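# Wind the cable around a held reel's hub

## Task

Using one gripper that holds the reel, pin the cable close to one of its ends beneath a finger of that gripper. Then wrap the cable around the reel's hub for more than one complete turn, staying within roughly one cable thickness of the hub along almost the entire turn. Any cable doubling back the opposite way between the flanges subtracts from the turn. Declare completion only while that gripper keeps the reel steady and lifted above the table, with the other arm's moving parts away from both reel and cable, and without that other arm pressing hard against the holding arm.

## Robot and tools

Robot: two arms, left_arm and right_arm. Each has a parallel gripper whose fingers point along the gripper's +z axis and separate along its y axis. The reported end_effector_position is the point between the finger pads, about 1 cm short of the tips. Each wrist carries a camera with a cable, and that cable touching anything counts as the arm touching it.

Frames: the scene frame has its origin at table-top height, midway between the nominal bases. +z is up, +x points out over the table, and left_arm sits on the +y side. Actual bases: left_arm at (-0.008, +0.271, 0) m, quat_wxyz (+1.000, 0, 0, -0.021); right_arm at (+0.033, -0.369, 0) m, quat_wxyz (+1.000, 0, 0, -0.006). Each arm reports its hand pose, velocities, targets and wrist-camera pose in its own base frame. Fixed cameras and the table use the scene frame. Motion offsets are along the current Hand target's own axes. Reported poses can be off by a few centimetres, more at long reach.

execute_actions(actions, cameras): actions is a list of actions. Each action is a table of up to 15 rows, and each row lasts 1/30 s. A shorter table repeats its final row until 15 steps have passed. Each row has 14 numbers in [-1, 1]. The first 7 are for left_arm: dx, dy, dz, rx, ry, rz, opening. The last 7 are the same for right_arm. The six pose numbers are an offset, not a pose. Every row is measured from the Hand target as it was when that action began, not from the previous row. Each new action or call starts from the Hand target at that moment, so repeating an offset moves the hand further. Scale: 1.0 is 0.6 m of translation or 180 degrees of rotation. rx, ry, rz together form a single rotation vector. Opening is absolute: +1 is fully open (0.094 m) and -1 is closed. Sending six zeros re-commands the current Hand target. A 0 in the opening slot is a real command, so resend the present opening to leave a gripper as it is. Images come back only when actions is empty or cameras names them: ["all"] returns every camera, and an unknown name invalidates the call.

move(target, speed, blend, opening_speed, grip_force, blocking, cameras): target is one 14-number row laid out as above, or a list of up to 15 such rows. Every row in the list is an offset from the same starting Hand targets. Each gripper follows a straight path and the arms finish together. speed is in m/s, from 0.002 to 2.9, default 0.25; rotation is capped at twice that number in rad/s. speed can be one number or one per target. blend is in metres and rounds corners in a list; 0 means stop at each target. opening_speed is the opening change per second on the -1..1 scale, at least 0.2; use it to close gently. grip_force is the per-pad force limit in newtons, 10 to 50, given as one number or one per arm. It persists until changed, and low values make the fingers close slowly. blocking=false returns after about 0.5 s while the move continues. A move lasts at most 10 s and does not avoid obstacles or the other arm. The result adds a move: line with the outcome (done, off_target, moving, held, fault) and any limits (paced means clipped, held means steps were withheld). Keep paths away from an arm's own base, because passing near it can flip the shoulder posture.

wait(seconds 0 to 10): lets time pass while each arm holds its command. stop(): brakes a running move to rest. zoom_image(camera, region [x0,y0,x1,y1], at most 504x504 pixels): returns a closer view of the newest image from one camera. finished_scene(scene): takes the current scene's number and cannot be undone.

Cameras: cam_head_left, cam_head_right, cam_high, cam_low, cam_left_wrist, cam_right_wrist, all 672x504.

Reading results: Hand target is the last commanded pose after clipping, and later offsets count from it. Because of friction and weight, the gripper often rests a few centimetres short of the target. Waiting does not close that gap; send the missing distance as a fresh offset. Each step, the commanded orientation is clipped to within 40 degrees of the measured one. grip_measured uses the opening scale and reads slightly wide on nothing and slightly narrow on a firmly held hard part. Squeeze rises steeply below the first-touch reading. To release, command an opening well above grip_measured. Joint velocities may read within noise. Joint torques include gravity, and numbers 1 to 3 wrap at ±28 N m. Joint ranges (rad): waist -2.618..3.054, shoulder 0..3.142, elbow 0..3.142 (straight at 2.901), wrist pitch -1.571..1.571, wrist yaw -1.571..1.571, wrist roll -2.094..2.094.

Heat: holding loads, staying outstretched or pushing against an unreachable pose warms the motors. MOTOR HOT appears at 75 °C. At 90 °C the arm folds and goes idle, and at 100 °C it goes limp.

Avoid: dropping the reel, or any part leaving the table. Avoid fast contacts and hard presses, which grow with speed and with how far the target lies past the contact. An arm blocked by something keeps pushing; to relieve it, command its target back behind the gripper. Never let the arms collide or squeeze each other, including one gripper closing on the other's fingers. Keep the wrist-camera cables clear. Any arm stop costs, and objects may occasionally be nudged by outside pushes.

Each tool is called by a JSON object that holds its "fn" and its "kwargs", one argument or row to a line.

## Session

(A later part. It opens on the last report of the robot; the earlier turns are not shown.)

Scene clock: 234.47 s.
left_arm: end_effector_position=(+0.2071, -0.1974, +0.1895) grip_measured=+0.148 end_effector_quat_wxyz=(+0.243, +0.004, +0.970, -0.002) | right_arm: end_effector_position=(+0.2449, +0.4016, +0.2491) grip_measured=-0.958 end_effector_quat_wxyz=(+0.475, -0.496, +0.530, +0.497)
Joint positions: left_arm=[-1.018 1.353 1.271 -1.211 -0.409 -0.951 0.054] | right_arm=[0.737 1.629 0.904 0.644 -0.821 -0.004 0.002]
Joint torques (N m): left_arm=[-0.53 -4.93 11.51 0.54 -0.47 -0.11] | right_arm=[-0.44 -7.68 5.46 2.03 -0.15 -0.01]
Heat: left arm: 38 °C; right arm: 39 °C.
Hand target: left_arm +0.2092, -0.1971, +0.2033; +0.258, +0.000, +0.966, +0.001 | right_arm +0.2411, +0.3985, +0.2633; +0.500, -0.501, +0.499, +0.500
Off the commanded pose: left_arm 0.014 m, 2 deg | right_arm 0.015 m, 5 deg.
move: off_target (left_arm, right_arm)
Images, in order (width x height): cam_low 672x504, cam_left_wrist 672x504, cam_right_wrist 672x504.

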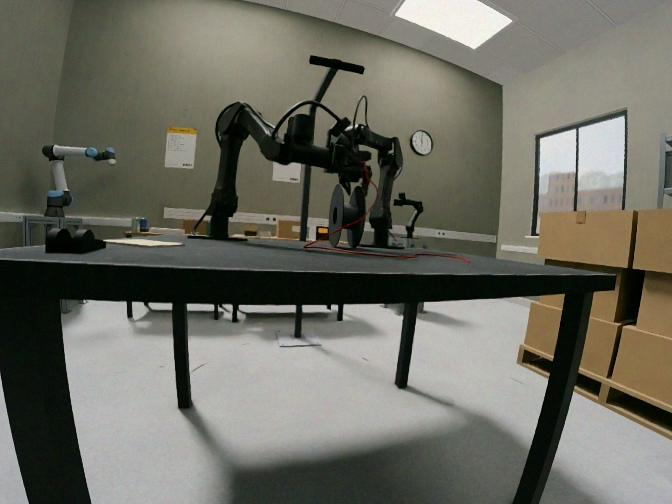

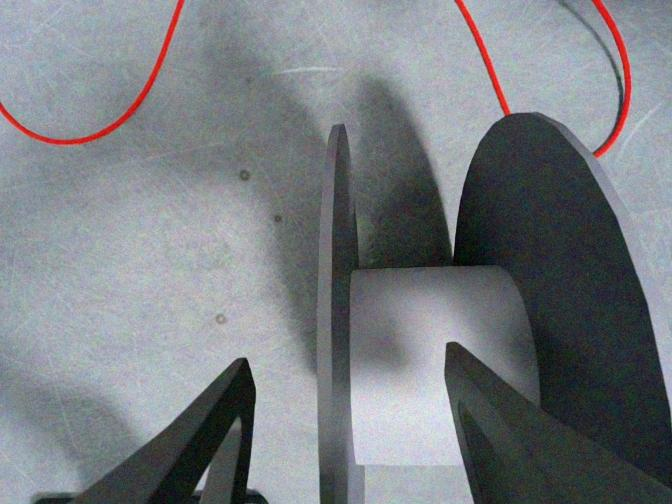

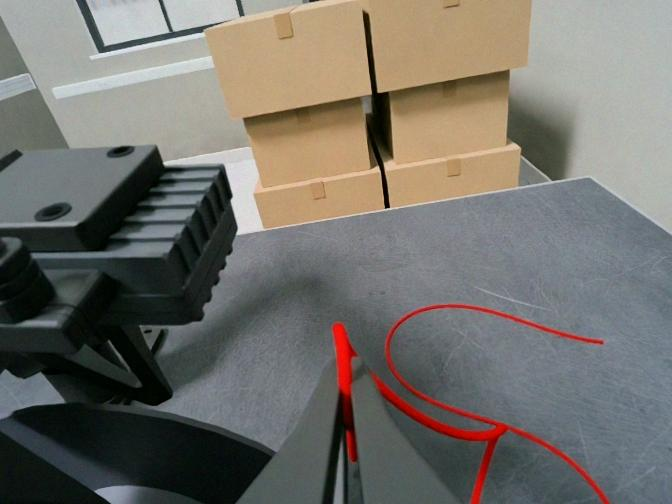

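{"fn": "move", "kwargs": {
  "target": [
    [0,0,-0.04,0,0,0,0.15,-0.05,-0.05,-0.1,0,0,-0.1,-1],
    [0,0,0,0,0,0,0.15,-0.05,-0.05,-0.3,0,0,-0.3,-1],
    [0,0,0,0,0,0,0.15,0.05,0.22,-0.3,0,0,-0.583,-1]
  ],
  "speed": 0.2,
  "blend": 0.02,
  "cameras": ["all"]
}}

{"fn": "zoom_image", "kwargs": {
  "camera": "cam_low",
  "region": [240, 100, 420, 260]
}}

Scene clock: 241.83 s.
left_arm: end_effector_position=(+0.2024, -0.2009, +0.2075) grip_measured=+0.148 end_effector_quat_wxyz=(+0.249, +0.008, +0.968, -0.008) | right_arm: end_effector_position=(+0.1095, +0.2180, +0.2347) grip_measured=-0.958 end_effector_quat_wxyz=(+0.704, -0.694, -0.106, -0.106)
Joint positions: left_arm=[-1.046 1.353 1.339 -1.269 -0.42 -0.968 0.054] | right_arm=[0.321 0.552 0.2 0.397 -1.252 -1.829 0.002]
Joint torques (N m): left_arm=[0.46 -4.7 5.29 1.12 -0.37 0.05] | right_arm=[0.65 -0.53 8.06 0.66 0.05 -0.02]
Heat: left arm: 38 °C; right arm: 38 °C.
Hand target: left_arm +0.2092, -0.1971, +0.2033; +0.258, +0.000, +0.966, +0.001 | right_arm +0.1093, +0.2184, +0.2331; +0.701, -0.701, -0.093, -0.092
Off the commanded pose: left_arm 0.009 m, 2 deg | right_arm 0.002 m, 2 deg.
move: done

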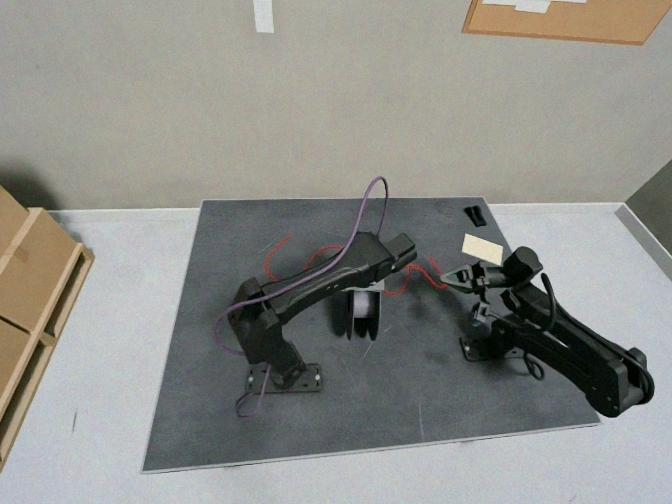

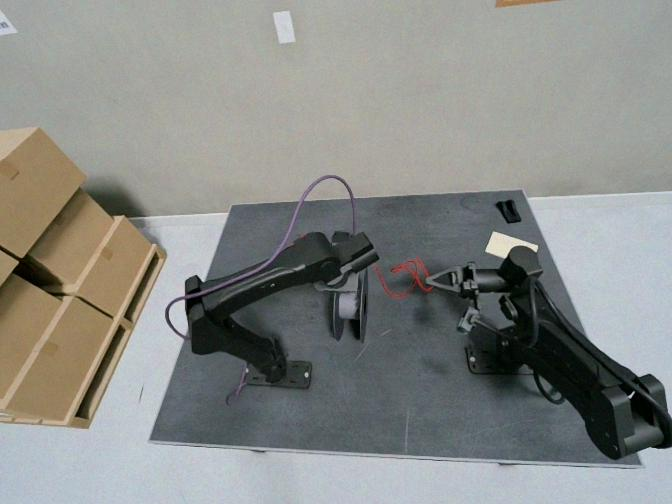

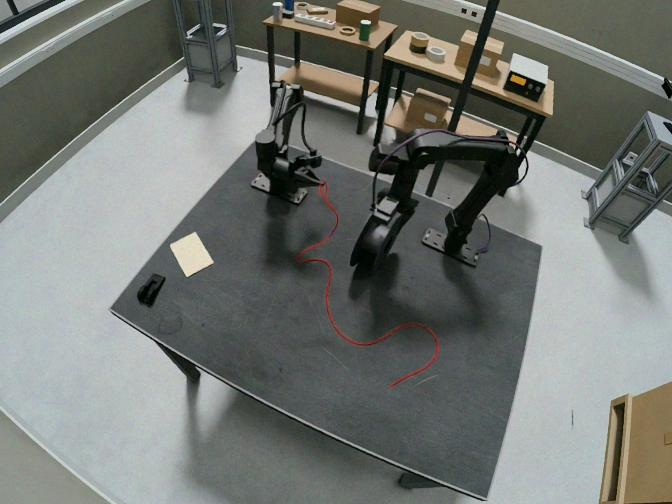

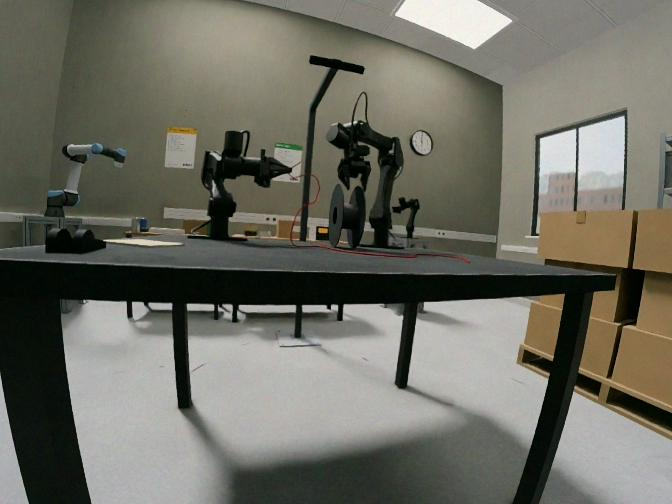

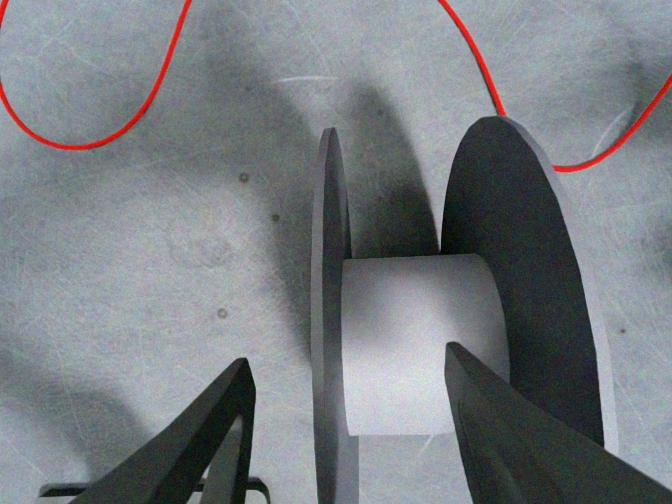

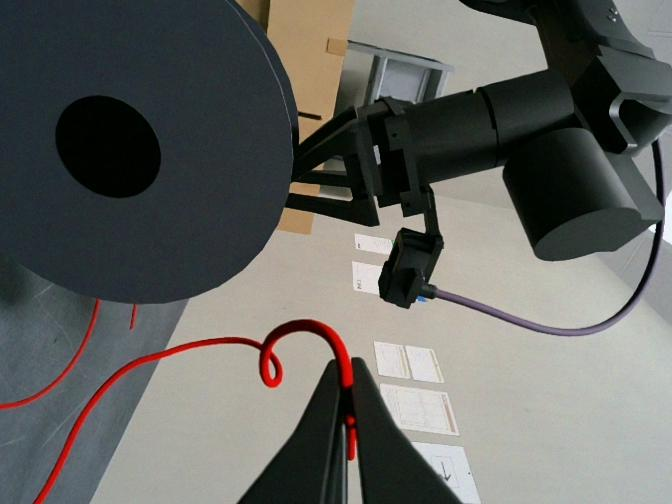

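Scaled by 2.800.

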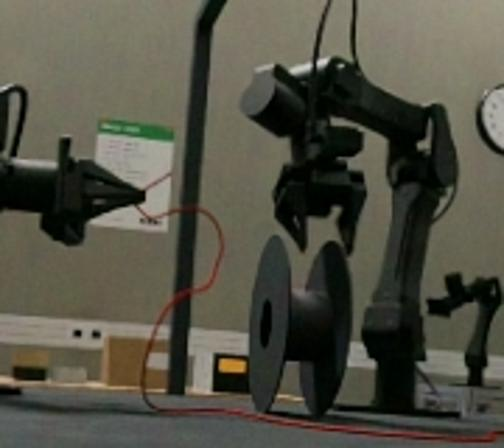

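{"fn": "move", "kwargs": {
  "target": [0,0,0.02,0,0,0,0.15,-0.243,0.117,0.15,0,0,0,-1],
  "speed": 0.15,
  "cameras": ["cam_right_wrist","cam_head_right","cam_high","cam_low"]
}}

Scene clock: 246.37 s.
left_arm: end_effector_position=(+0.2093, -0.2001, +0.1980) grip_measured=+0.148 end_effector_quat_wxyz=(+0.252, +0.007, +0.968, -0.007) | right_arm: end_effector_position=(-0.0094, +0.3088, +0.1134) grip_measured=-0.958 end_effector_quat_wxyz=(-0.626, +0.766, +0.111, +0.100)
Joint positions: left_arm=[-1.023 1.353 1.297 -1.217 -0.42 -0.945 0.054] | right_arm=[1.652 1.086 -0.004 0.891 0.093 -1.854 0.002]
Joint torques (N m): left_arm=[0.47 -4.64 5.34 1.15 -0.31 0.05] | right_arm=[0.69 -1.44 4.36 2.32 0.04 0.22]
Heat: left arm: 37 °C; right arm: 38 °C.
Hand target: left_arm +0.2152, -0.1970, +0.1929; +0.258, +0.000, +0.966, +0.001 | right_arm -0.0134, +0.3083, +0.1274; -0.701, +0.701, +0.093, +0.092
Off the commanded pose: left_arm 0.008 m, 1 deg | right_arm 0.015 m, 12 deg.
joint sent to its limit (right arm) — joint 3 (elbow), lower limit, where the elbow is as bent as it goes. The joint targets are off in position and orientation.
move: off_target (right_arm)
Images, in order (width x height): cam_head_right 672x504, cam_high 672x504, cam_low 672x504, cam_right_wrist 672x504.

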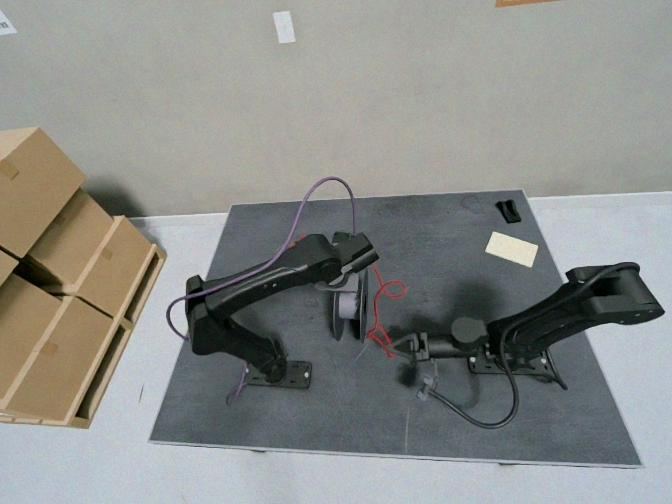

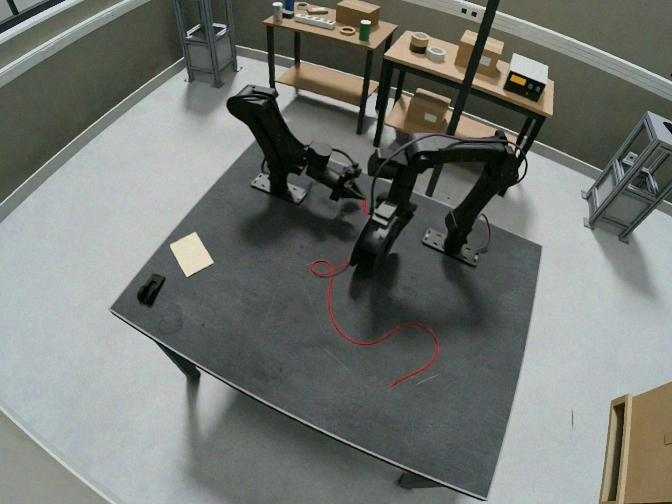

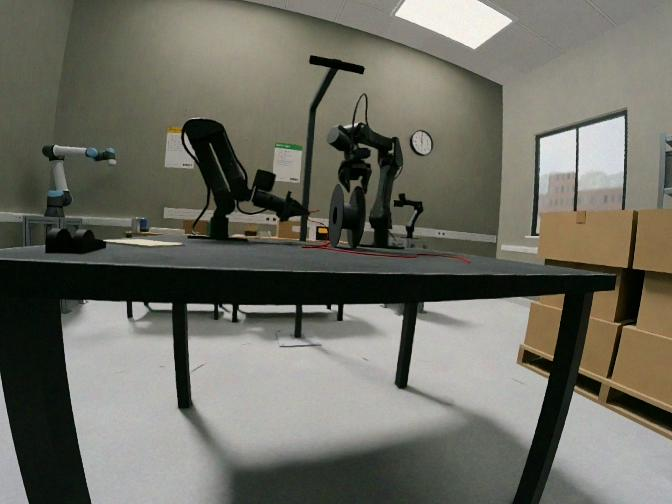

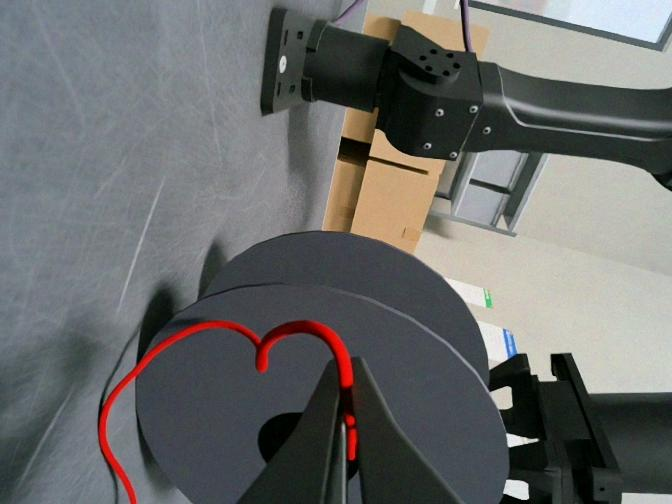

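{"fn": "move", "kwargs": {
  "target": [
    [0.068,0,-0.016,0,0,0,0.15,-0.046,-0.15,0.067,0,0,0.083,-1],
    [0.068,0,-0.016,0,0,0,0.15,-0.074,-0.141,0.18,0,0,0.083,-1]
  ],
  "speed": 0.1,
  "cameras": ["cam_right_wrist","cam_head_right","cam_high","cam_low","cam_left_wrist"]
}}

{"fn": "zoom_image", "kwargs": {
  "camera": "cam_low",
  "region": [240, 120, 420, 260]
}}

{"fn": "zoom_image", "kwargs": {
  "camera": "cam_head_right",
  "region": [290, 260, 490, 400]
}}

Scene clock: 251.13 s.
left_arm: end_effector_position=(+0.1761, -0.2097, +0.1789) grip_measured=+0.148 end_effector_quat_wxyz=(+0.246, +0.004, +0.969, -0.012) | right_arm: end_effector_position=(-0.0749, +0.4016, +0.1585) grip_measured=-0.958 end_effector_quat_wxyz=(-0.660, +0.750, +0.025, +0.029)
Joint positions: left_arm=[-1.161 1.332 1.213 -1.215 -0.441 -1.098 0.054] | right_arm=[1.899 1.5 0.4 0.966 0.337 -1.604 0.002]
Joint torques (N m): left_arm=[-0.46 -7.45 5.33 0.56 -0.5 -0.11] | right_arm=[-0.59 -4.36 10.03 2.33 -0.17 0.24]
Heat: left arm: 37 °C; right arm: 37 °C.
Hand target: left_arm +0.1751, -0.1971, +0.1809; +0.258, +0.000, +0.966, +0.001 | right_arm -0.0783, +0.4162, +0.1976; -0.707, +0.707, +0.001, +0.000
Off the commanded pose: left_arm 0.013 m, 2 deg | right_arm 0.042 m, 8 deg.
move: off_target (left_arm, right_arm)
Images, in order (width x height): cam_head_right 672x504, cam_high 672x504, cam_low 672x504, cam_left_wrist 672x504, cam_right_wrist 672x504.

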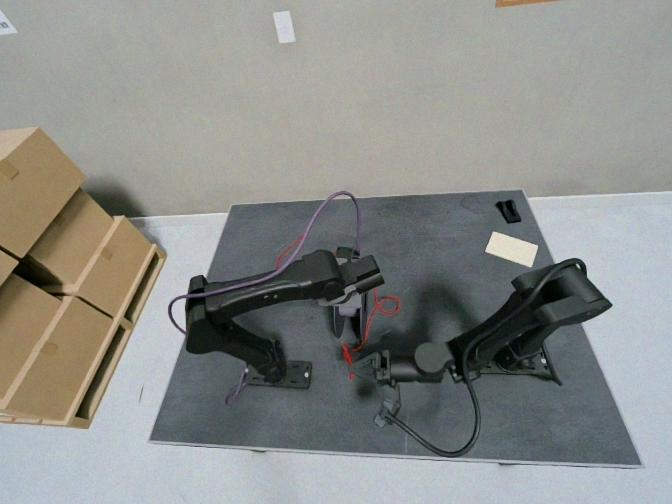

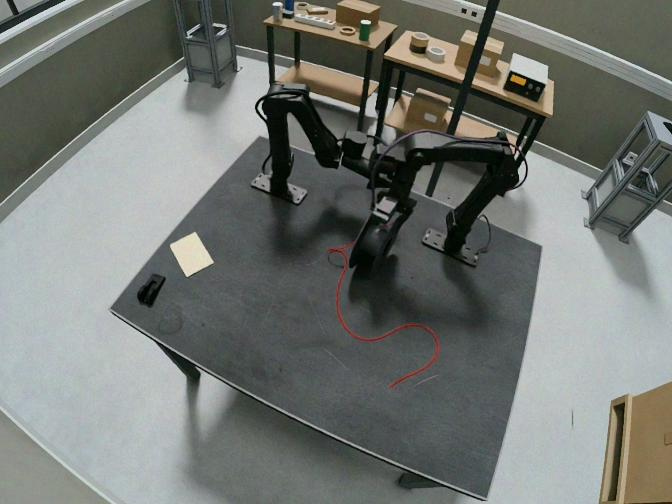

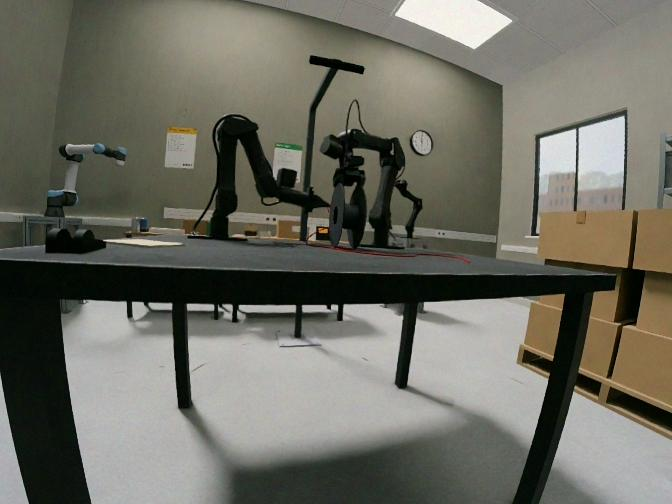

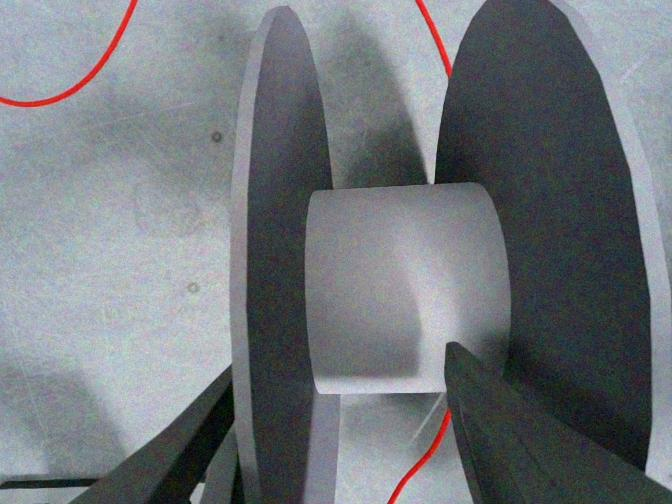

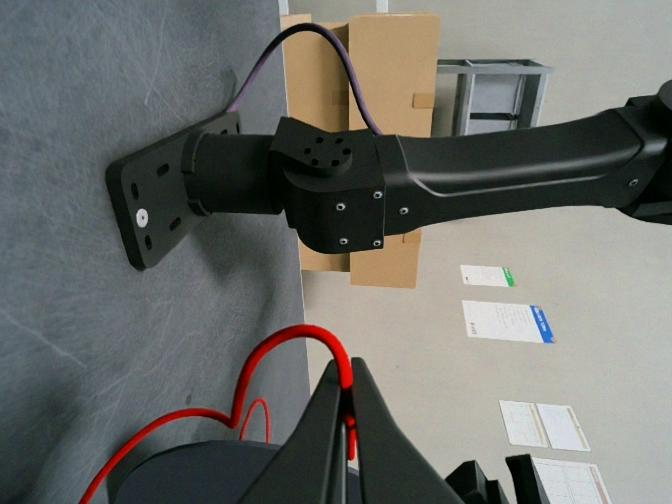

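Scaled by 2.800.

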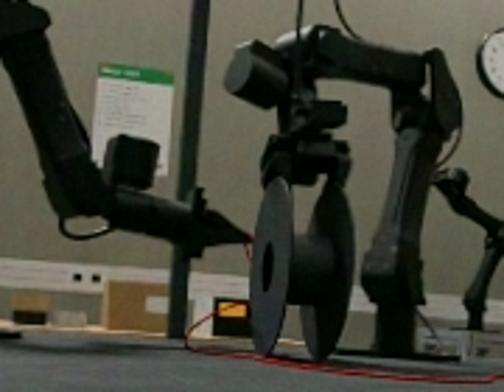

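Scaled by 2.520.

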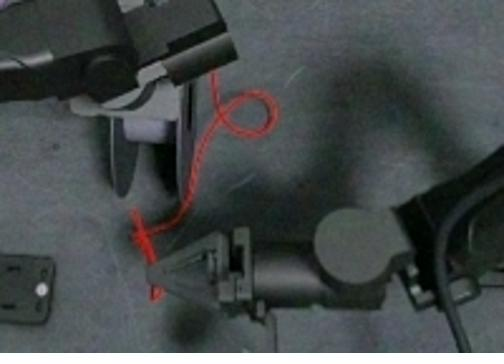

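{"fn": "move", "kwargs": {
  "target": [
    [0,0,0,0,0,0,0.15,0,-0.05,0,0,0,0,-1],
    [0,0,0,0,0,0,0.15,0.06,-0.05,0,0,0,0,-1]
  ],
  "speed": 0.06,
  "cameras": ["cam_right_wrist","cam_head_right","cam_low","cam_left_wrist"]
}}

{"fn": "zoom_image", "kwargs": {
  "camera": "cam_head_right",
  "region": [290, 260, 490, 400]
}}

{"fn": "zoom_image", "kwargs": {
  "camera": "cam_low",
  "region": [240, 120, 420, 260]
}}

Scene clock: 254.23 s.
left_arm: end_effector_position=(+0.1761, -0.2097, +0.1789) grip_measured=+0.148 end_effector_quat_wxyz=(+0.246, +0.004, +0.969, -0.012) | right_arm: end_effector_position=(-0.0369, +0.4166, +0.2162) grip_measured=-0.958 end_effector_quat_wxyz=(+0.704, -0.710, -0.003, -0.022)
Joint positions: left_arm=[-1.161 1.332 1.213 -1.215 -0.441 -1.098 0.054] | right_arm=[1.741 1.4 0.469 0.924 0.198 -1.604 0.002]
Joint torques (N m): left_arm=[-0.47 -7.46 5.31 0.56 -0.51 -0.11] | right_arm=[-0.23 -7.1 7.9 1.13 -0.15 0.32]
Heat: left arm: 37 °C; right arm: 37 °C.
Hand target: left_arm +0.1751, -0.1971, +0.1809; +0.258, +0.000, +0.966, +0.001 | right_arm -0.0423, +0.4163, +0.2276; +0.707, -0.707, -0.001, +0.000
Off the commanded pose: left_arm 0.013 m, 2 deg | right_arm 0.013 m, 2 deg.
move: off_target (left_arm, right_arm)
Images, in order (width x height): cam_head_right 672x504, cam_low 672x504, cam_left_wrist 672x504, cam_right_wrist 672x504.

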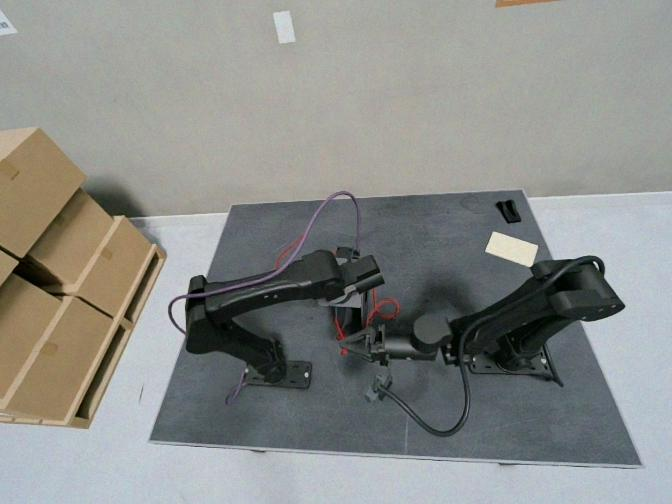

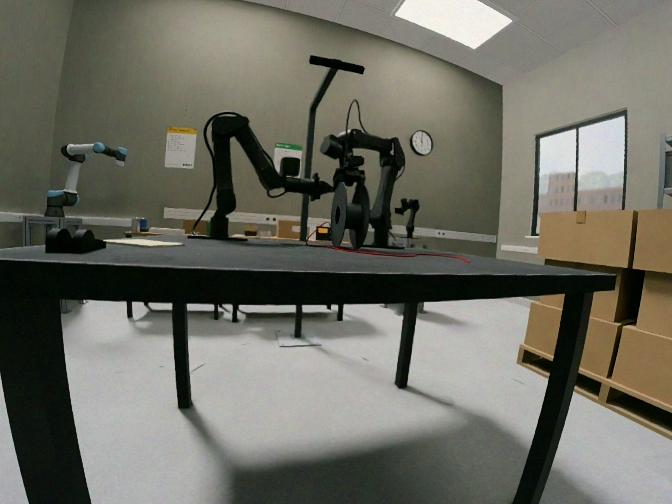

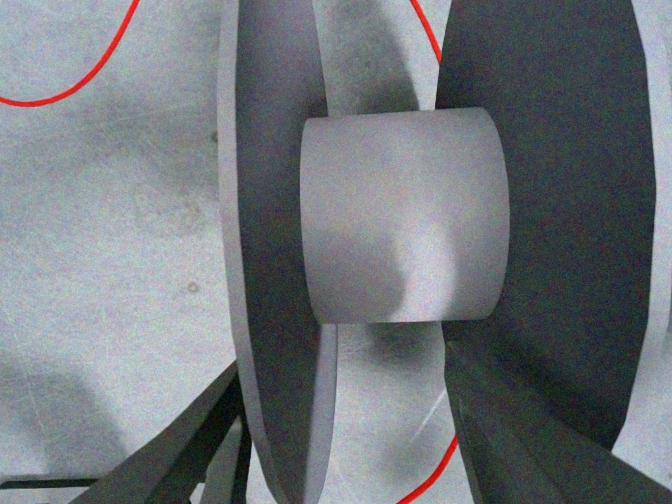

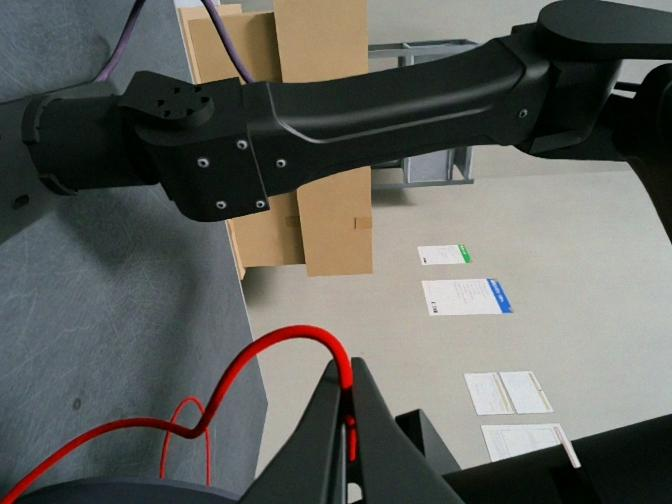

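Scaled by 2.520.

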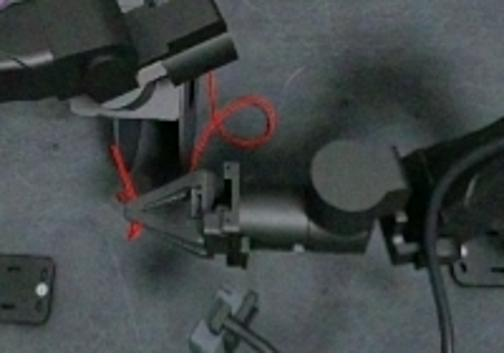

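Scaled by 2.800.

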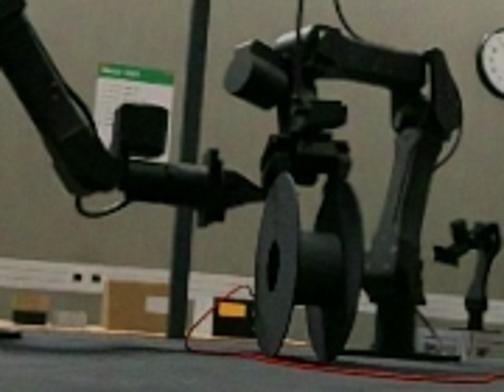

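{"fn": "move", "kwargs": {
  "target": [
    [0,0,0,0,0,0,0.15,-0.08,0,0,0,0,0,-1],
    [0,0,0,0,0,0,0.15,-0.08,0.05,0,0,0,0,-1]
  ],
  "speed": 0.08,
  "cameras": ["all"]
}}

{"fn": "zoom_image", "kwargs": {
  "camera": "cam_head_right",
  "region": [290, 260, 490, 400]
}}

{"fn": "zoom_image", "kwargs": {
  "camera": "cam_low",
  "region": [240, 120, 420, 260]
}}

{"fn": "zoom_image", "kwargs": {
  "camera": "cam_high",
  "region": [310, 120, 450, 280]
}}

Scene clock: 257.00 s.
left_arm: end_effector_position=(+0.1761, -0.2097, +0.1789) grip_measured=+0.148 end_effector_quat_wxyz=(+0.246, +0.004, +0.969, -0.012) | right_arm: end_effector_position=(-0.0908, +0.4158, +0.1809) grip_measured=-0.958 end_effector_quat_wxyz=(+0.680, -0.733, -0.023, -0.019)
Joint positions: left_arm=[-1.161 1.332 1.213 -1.215 -0.441 -1.098 0.054] | right_arm=[1.932 1.525 0.478 0.966 0.356 -1.602 0.002]
Joint torques (N m): left_arm=[-0.47 -7.45 5.31 0.56 -0.5 -0.11] | right_arm=[0.21 -4.7 4.88 2.26 0.11 0.24]
Heat: left arm: 36 °C; right arm: 37 °C.
Hand target: left_arm +0.1751, -0.1971, +0.1809; +0.258, +0.000, +0.966, +0.001 | right_arm -0.0903, +0.4162, +0.1975; +0.707, -0.707, -0.001, +0.000
Off the commanded pose: left_arm 0.013 m, 2 deg | right_arm 0.017 m, 5 deg.
move: off_target (left_arm, right_arm)

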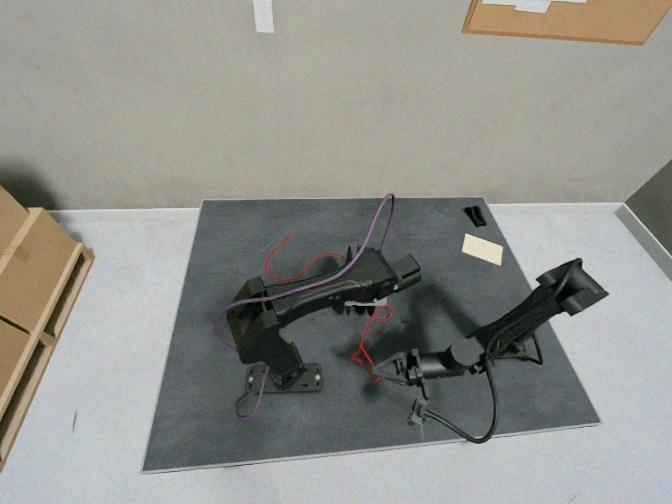

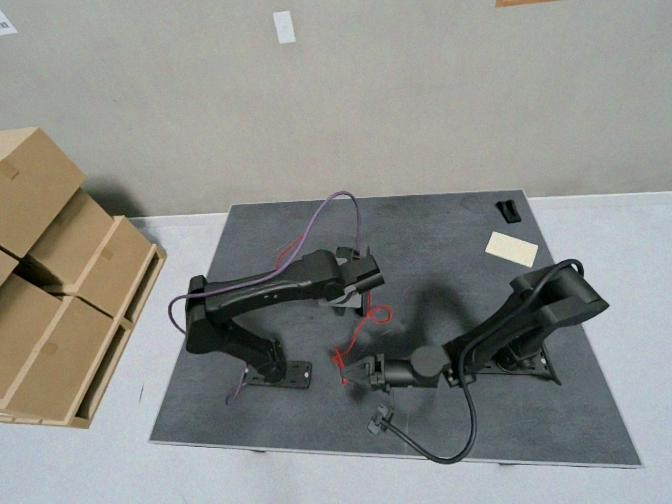

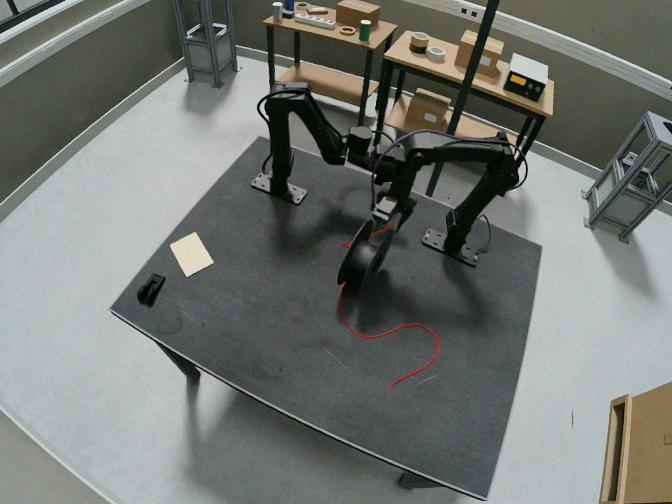

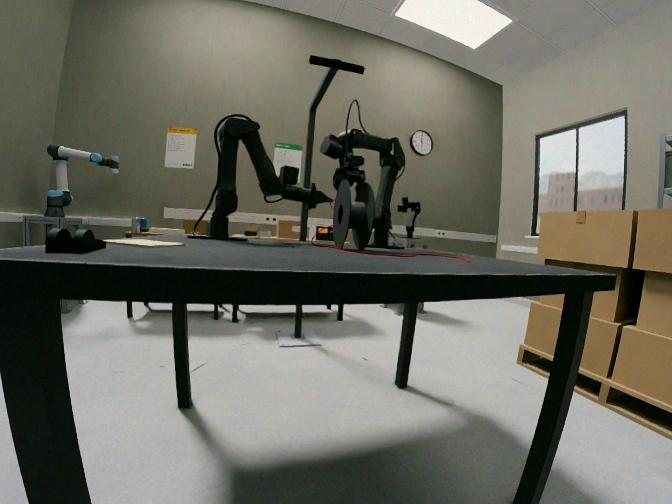

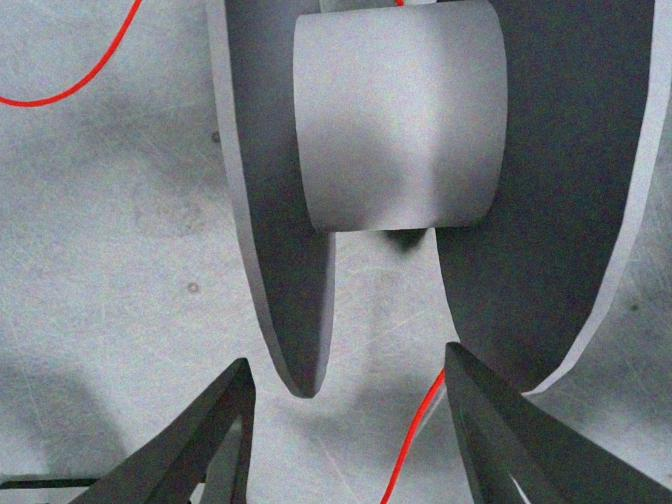

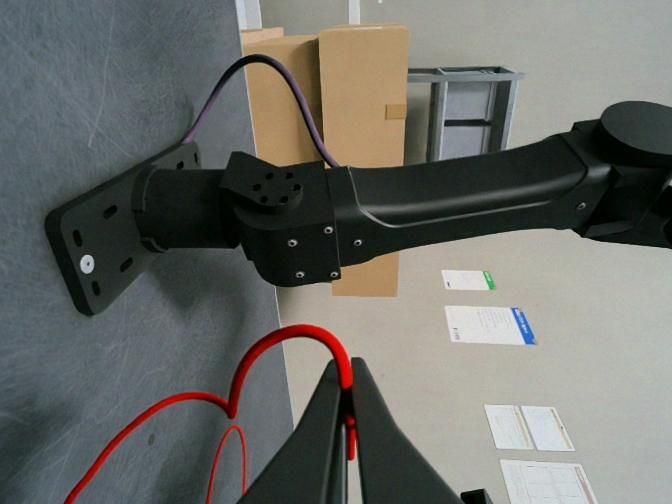

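Scaled by 2.520.

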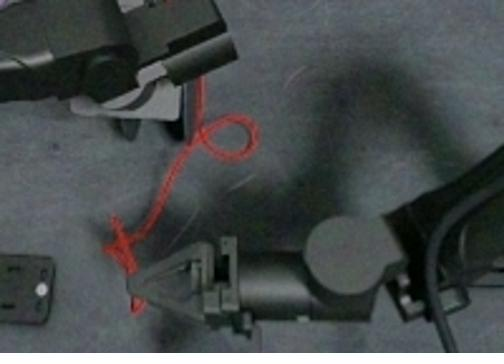

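Scaled by 2.800.

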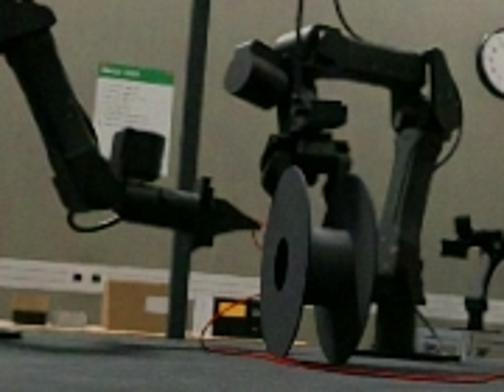

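Scaled by 3.150.

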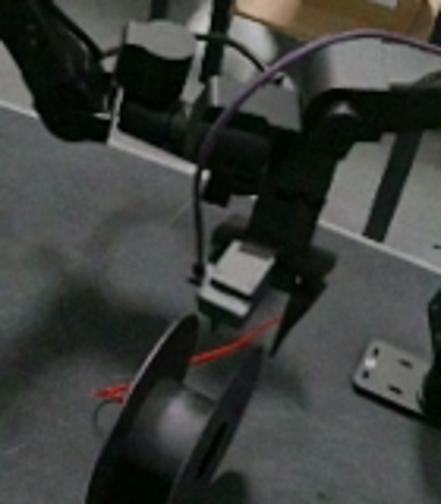

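{"fn": "move", "kwargs": {
  "target": [-0.13,0.0,0.09,0,0,0,0.3,0,0,0,0,0,0,-1],
  "speed": 0.3,
  "cameras": ["cam_left_wrist","cam_high"]
}}

Scene clock: 259.13 s.
left_arm: end_effector_position=(+0.2604, -0.1876, +0.1620) grip_measured=+0.298 end_effector_quat_wxyz=(+0.241, +0.004, +0.970, +0.017) | right_arm: end_effector_position=(-0.0908, +0.4158, +0.1809) grip_measured=-0.958 end_effector_quat_wxyz=(+0.680, -0.733, -0.023, -0.019)
Joint positions: left_arm=[-0.836 1.447 1.236 -1.042 -0.377 -0.766 0.061] | right_arm=[1.932 1.525 0.478 0.966 0.356 -1.602 0.002]
Joint torques (N m): left_arm=[0.35 -5.72 10.85 1.2 -0.17 0.05] | right_arm=[0.05 -4.63 5.08 2.34 0.07 0.27]
Heat: left arm: 37 °C; right arm: 37 °C.
Hand target: left_arm +0.2696, -0.1969, +0.1730; +0.258, +0.000, +0.966, +0.001 | right_arm -0.0903, +0.4162, +0.1975; +0.707, -0.707, -0.001, +0.000
Off the commanded pose: left_arm 0.017 m, 3 deg | right_arm 0.017 m, 5 deg.
move: off_target (left_arm, right_arm)
Images, in order (width x height): cam_high 672x504, cam_left_wrist 672x504.

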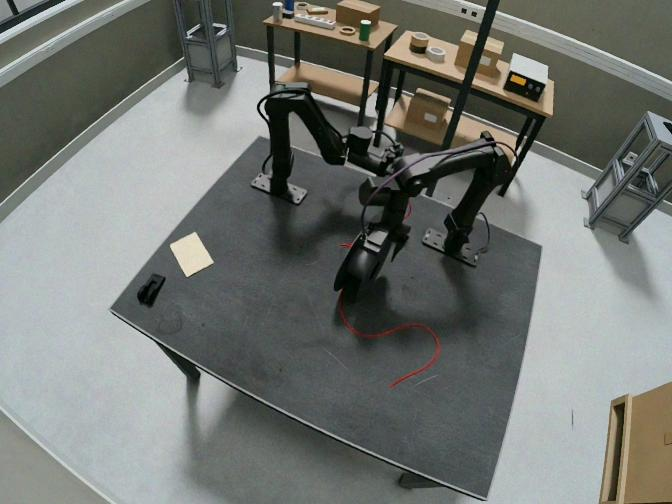

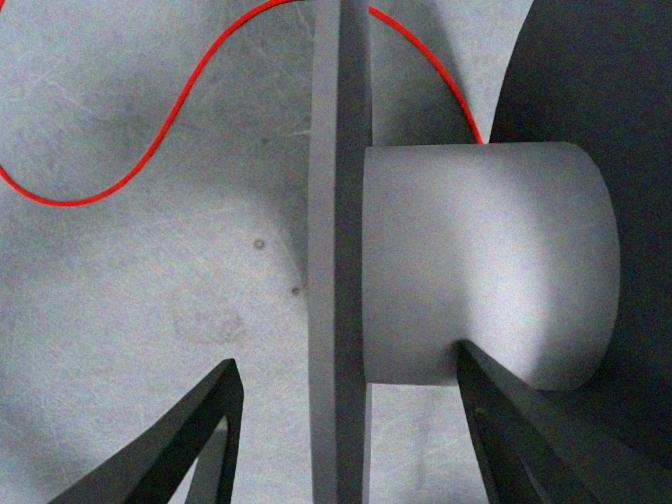

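{"fn": "move", "kwargs": {
  "target": [0,0,0,0,0,0,-1,0,0,0,0,0,0,-1],
  "opening_speed": 1.2,
  "cameras": ["cam_left_wrist","cam_low","cam_head_right"]
}}

{"fn": "zoom_image", "kwargs": {
  "camera": "cam_low",
  "region": [240, 120, 420, 260]
}}

Scene clock: 260.90 s.
left_arm: end_effector_position=(+0.2611, -0.1966, +0.1650) grip_measured=-0.963 end_effector_quat_wxyz=(+0.246, +0.006, +0.969, +0.002) | right_arm: end_effector_position=(-0.0908, +0.4158, +0.1809) grip_measured=-0.958 end_effector_quat_wxyz=(+0.680, -0.733, -0.023, -0.019)
Joint positions: left_arm=[-0.848 1.448 1.244 -1.022 -0.367 -0.77 0.002] | right_arm=[1.932 1.525 0.478 0.966 0.356 -1.602 0.002]
Joint torques (N m): left_arm=[0.46 -5.75 10.07 1.04 -0.24 0.05] | right_arm=[0.16 -4.6 4.96 2.39 0.11 0.22]
Heat: left arm: 37 °C; right arm: 37 °C.
Hand target: left_arm +0.2696, -0.1969, +0.1730; +0.258, +0.000, +0.966, +0.001 | right_arm -0.0903, +0.4162, +0.1975; +0.707, -0.707, -0.001, +0.000
Off the commanded pose: left_arm 0.012 m, 2 deg | right_arm 0.017 m, 5 deg.
move: off_target (left_arm, right_arm)
Images, in order (width x height): cam_head_right 672x504, cam_low 672x504, cam_left_wrist 672x504.

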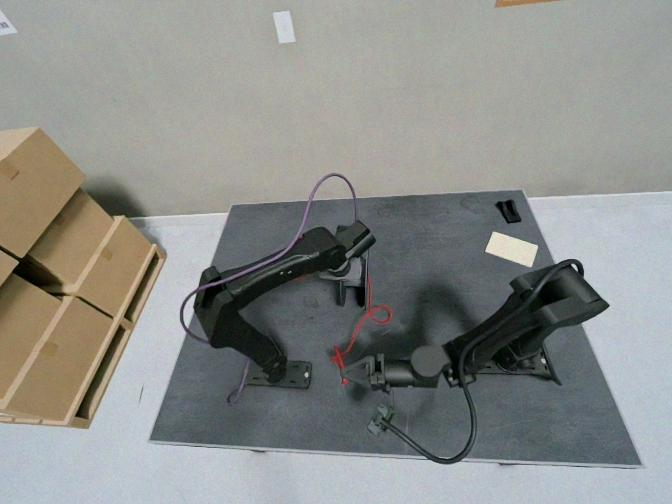

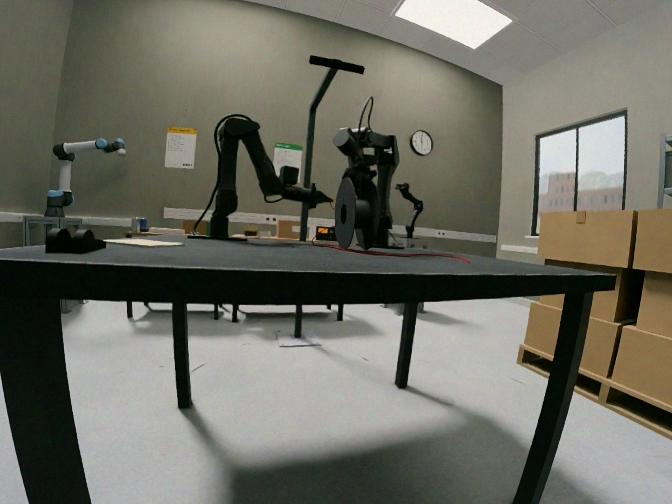

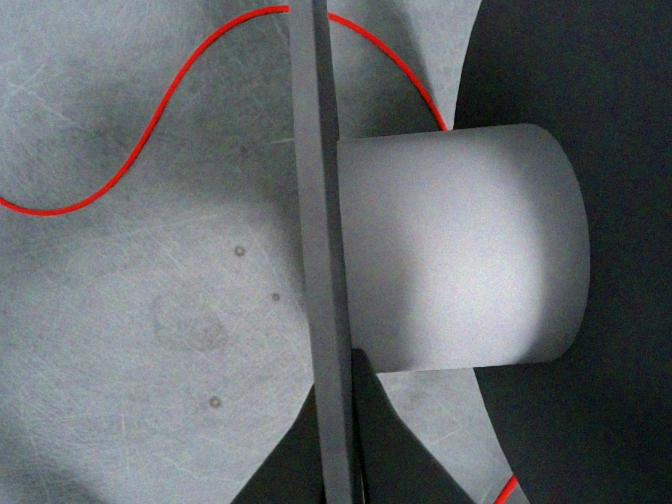

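Scaled by 2.800.

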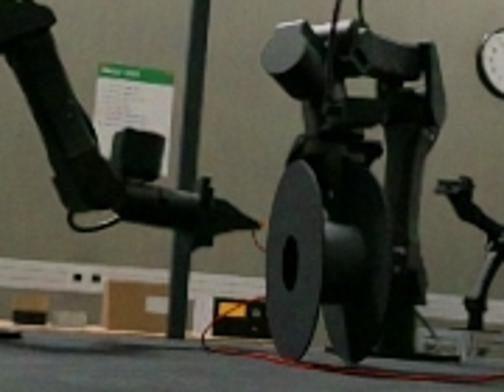

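{"fn": "move", "kwargs": {
  "target": [0,0,0,0,0,0,-1,0.08,0.01,0,0,0,0,-1],
  "speed": 0.08,
  "cameras": ["cam_left_wrist","cam_low","cam_head_right","cam_right_wrist"]
}}

{"fn": "zoom_image", "kwargs": {
  "camera": "cam_low",
  "region": [240, 120, 420, 260]
}}

{"fn": "zoom_image", "kwargs": {
  "camera": "cam_head_right",
  "region": [290, 260, 490, 400]
}}

Scene clock: 263.43 s.
left_arm: end_effector_position=(+0.2611, -0.1966, +0.1650) grip_measured=-0.963 end_effector_quat_wxyz=(+0.246, +0.006, +0.969, +0.002) | right_arm: end_effector_position=(-0.0369, +0.4192, +0.1689) grip_measured=-0.958 end_effector_quat_wxyz=(-0.674, +0.739, +0.008, +0.026)
Joint positions: left_arm=[-0.848 1.448 1.244 -1.022 -0.367 -0.77 0.002] | right_arm=[1.74 1.525 0.429 1.003 0.196 -1.602 0.002]
Joint torques (N m): left_arm=[0.46 -5.72 10.11 1.05 -0.24 0.06] | right_arm=[-0.12 -6.45 4.04 2.37 -0.15 0.2]
Heat: left arm: 37 °C; right arm: 37 °C.
Hand target: left_arm +0.2696, -0.1969, +0.1730; +0.258, +0.000, +0.966, +0.001 | right_arm -0.0423, +0.4163, +0.1916; -0.707, +0.707, +0.001, +0.000
Off the commanded pose: left_arm 0.012 m, 2 deg | right_arm 0.024 m, 6 deg.
move: off_target (left_arm, right_arm)
Images, in order (width x height): cam_head_right 672x504, cam_low 672x504, cam_left_wrist 672x504, cam_right_wrist 672x504.

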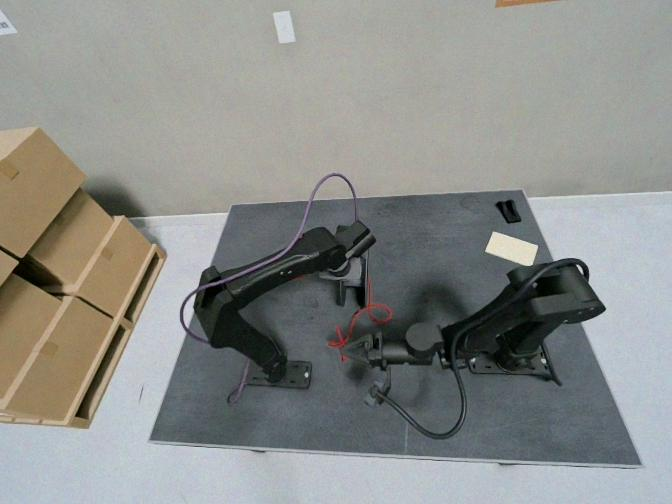

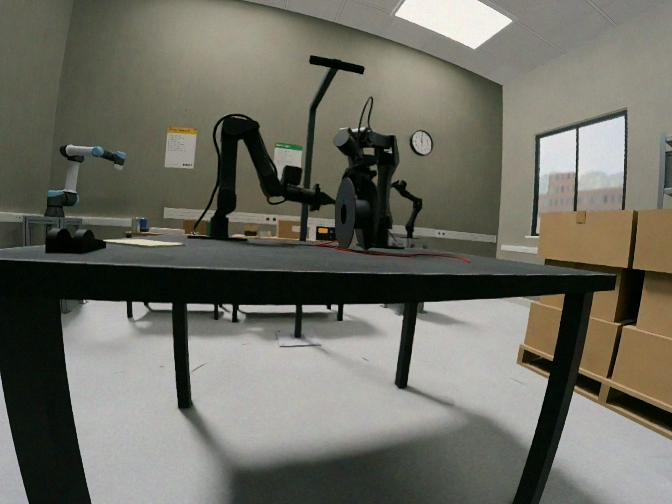

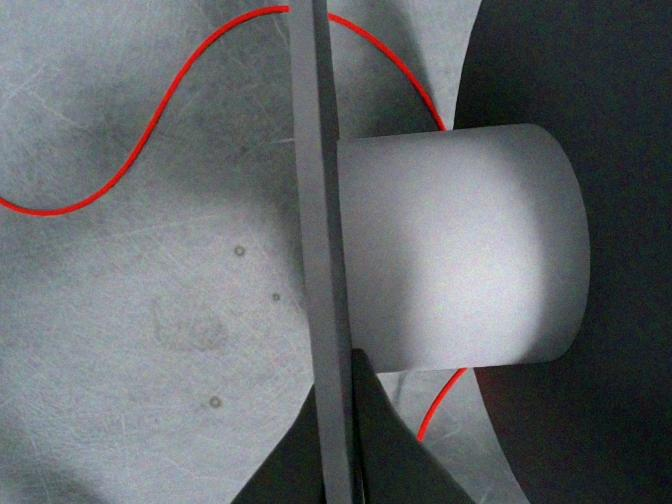

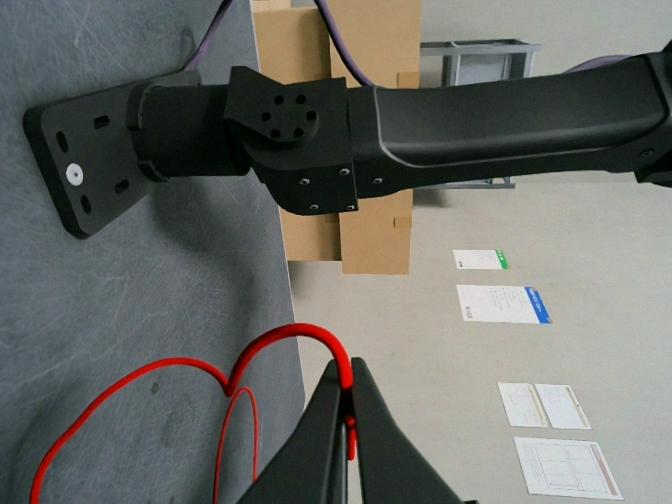

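Scaled by 2.800.

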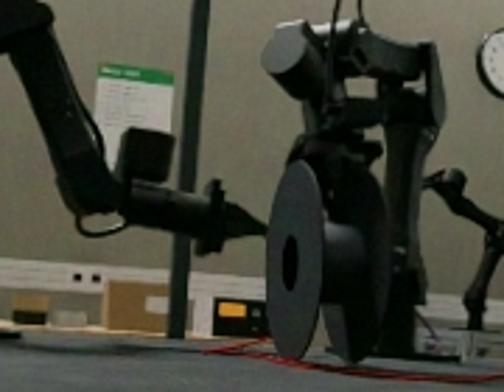

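Scaled by 2.520.

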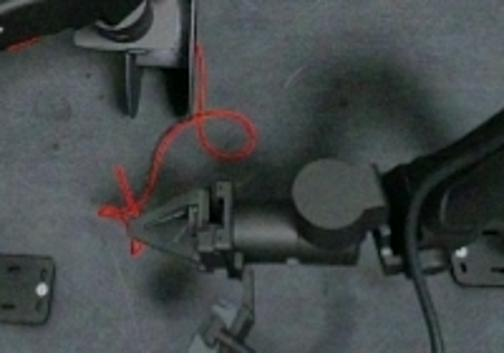

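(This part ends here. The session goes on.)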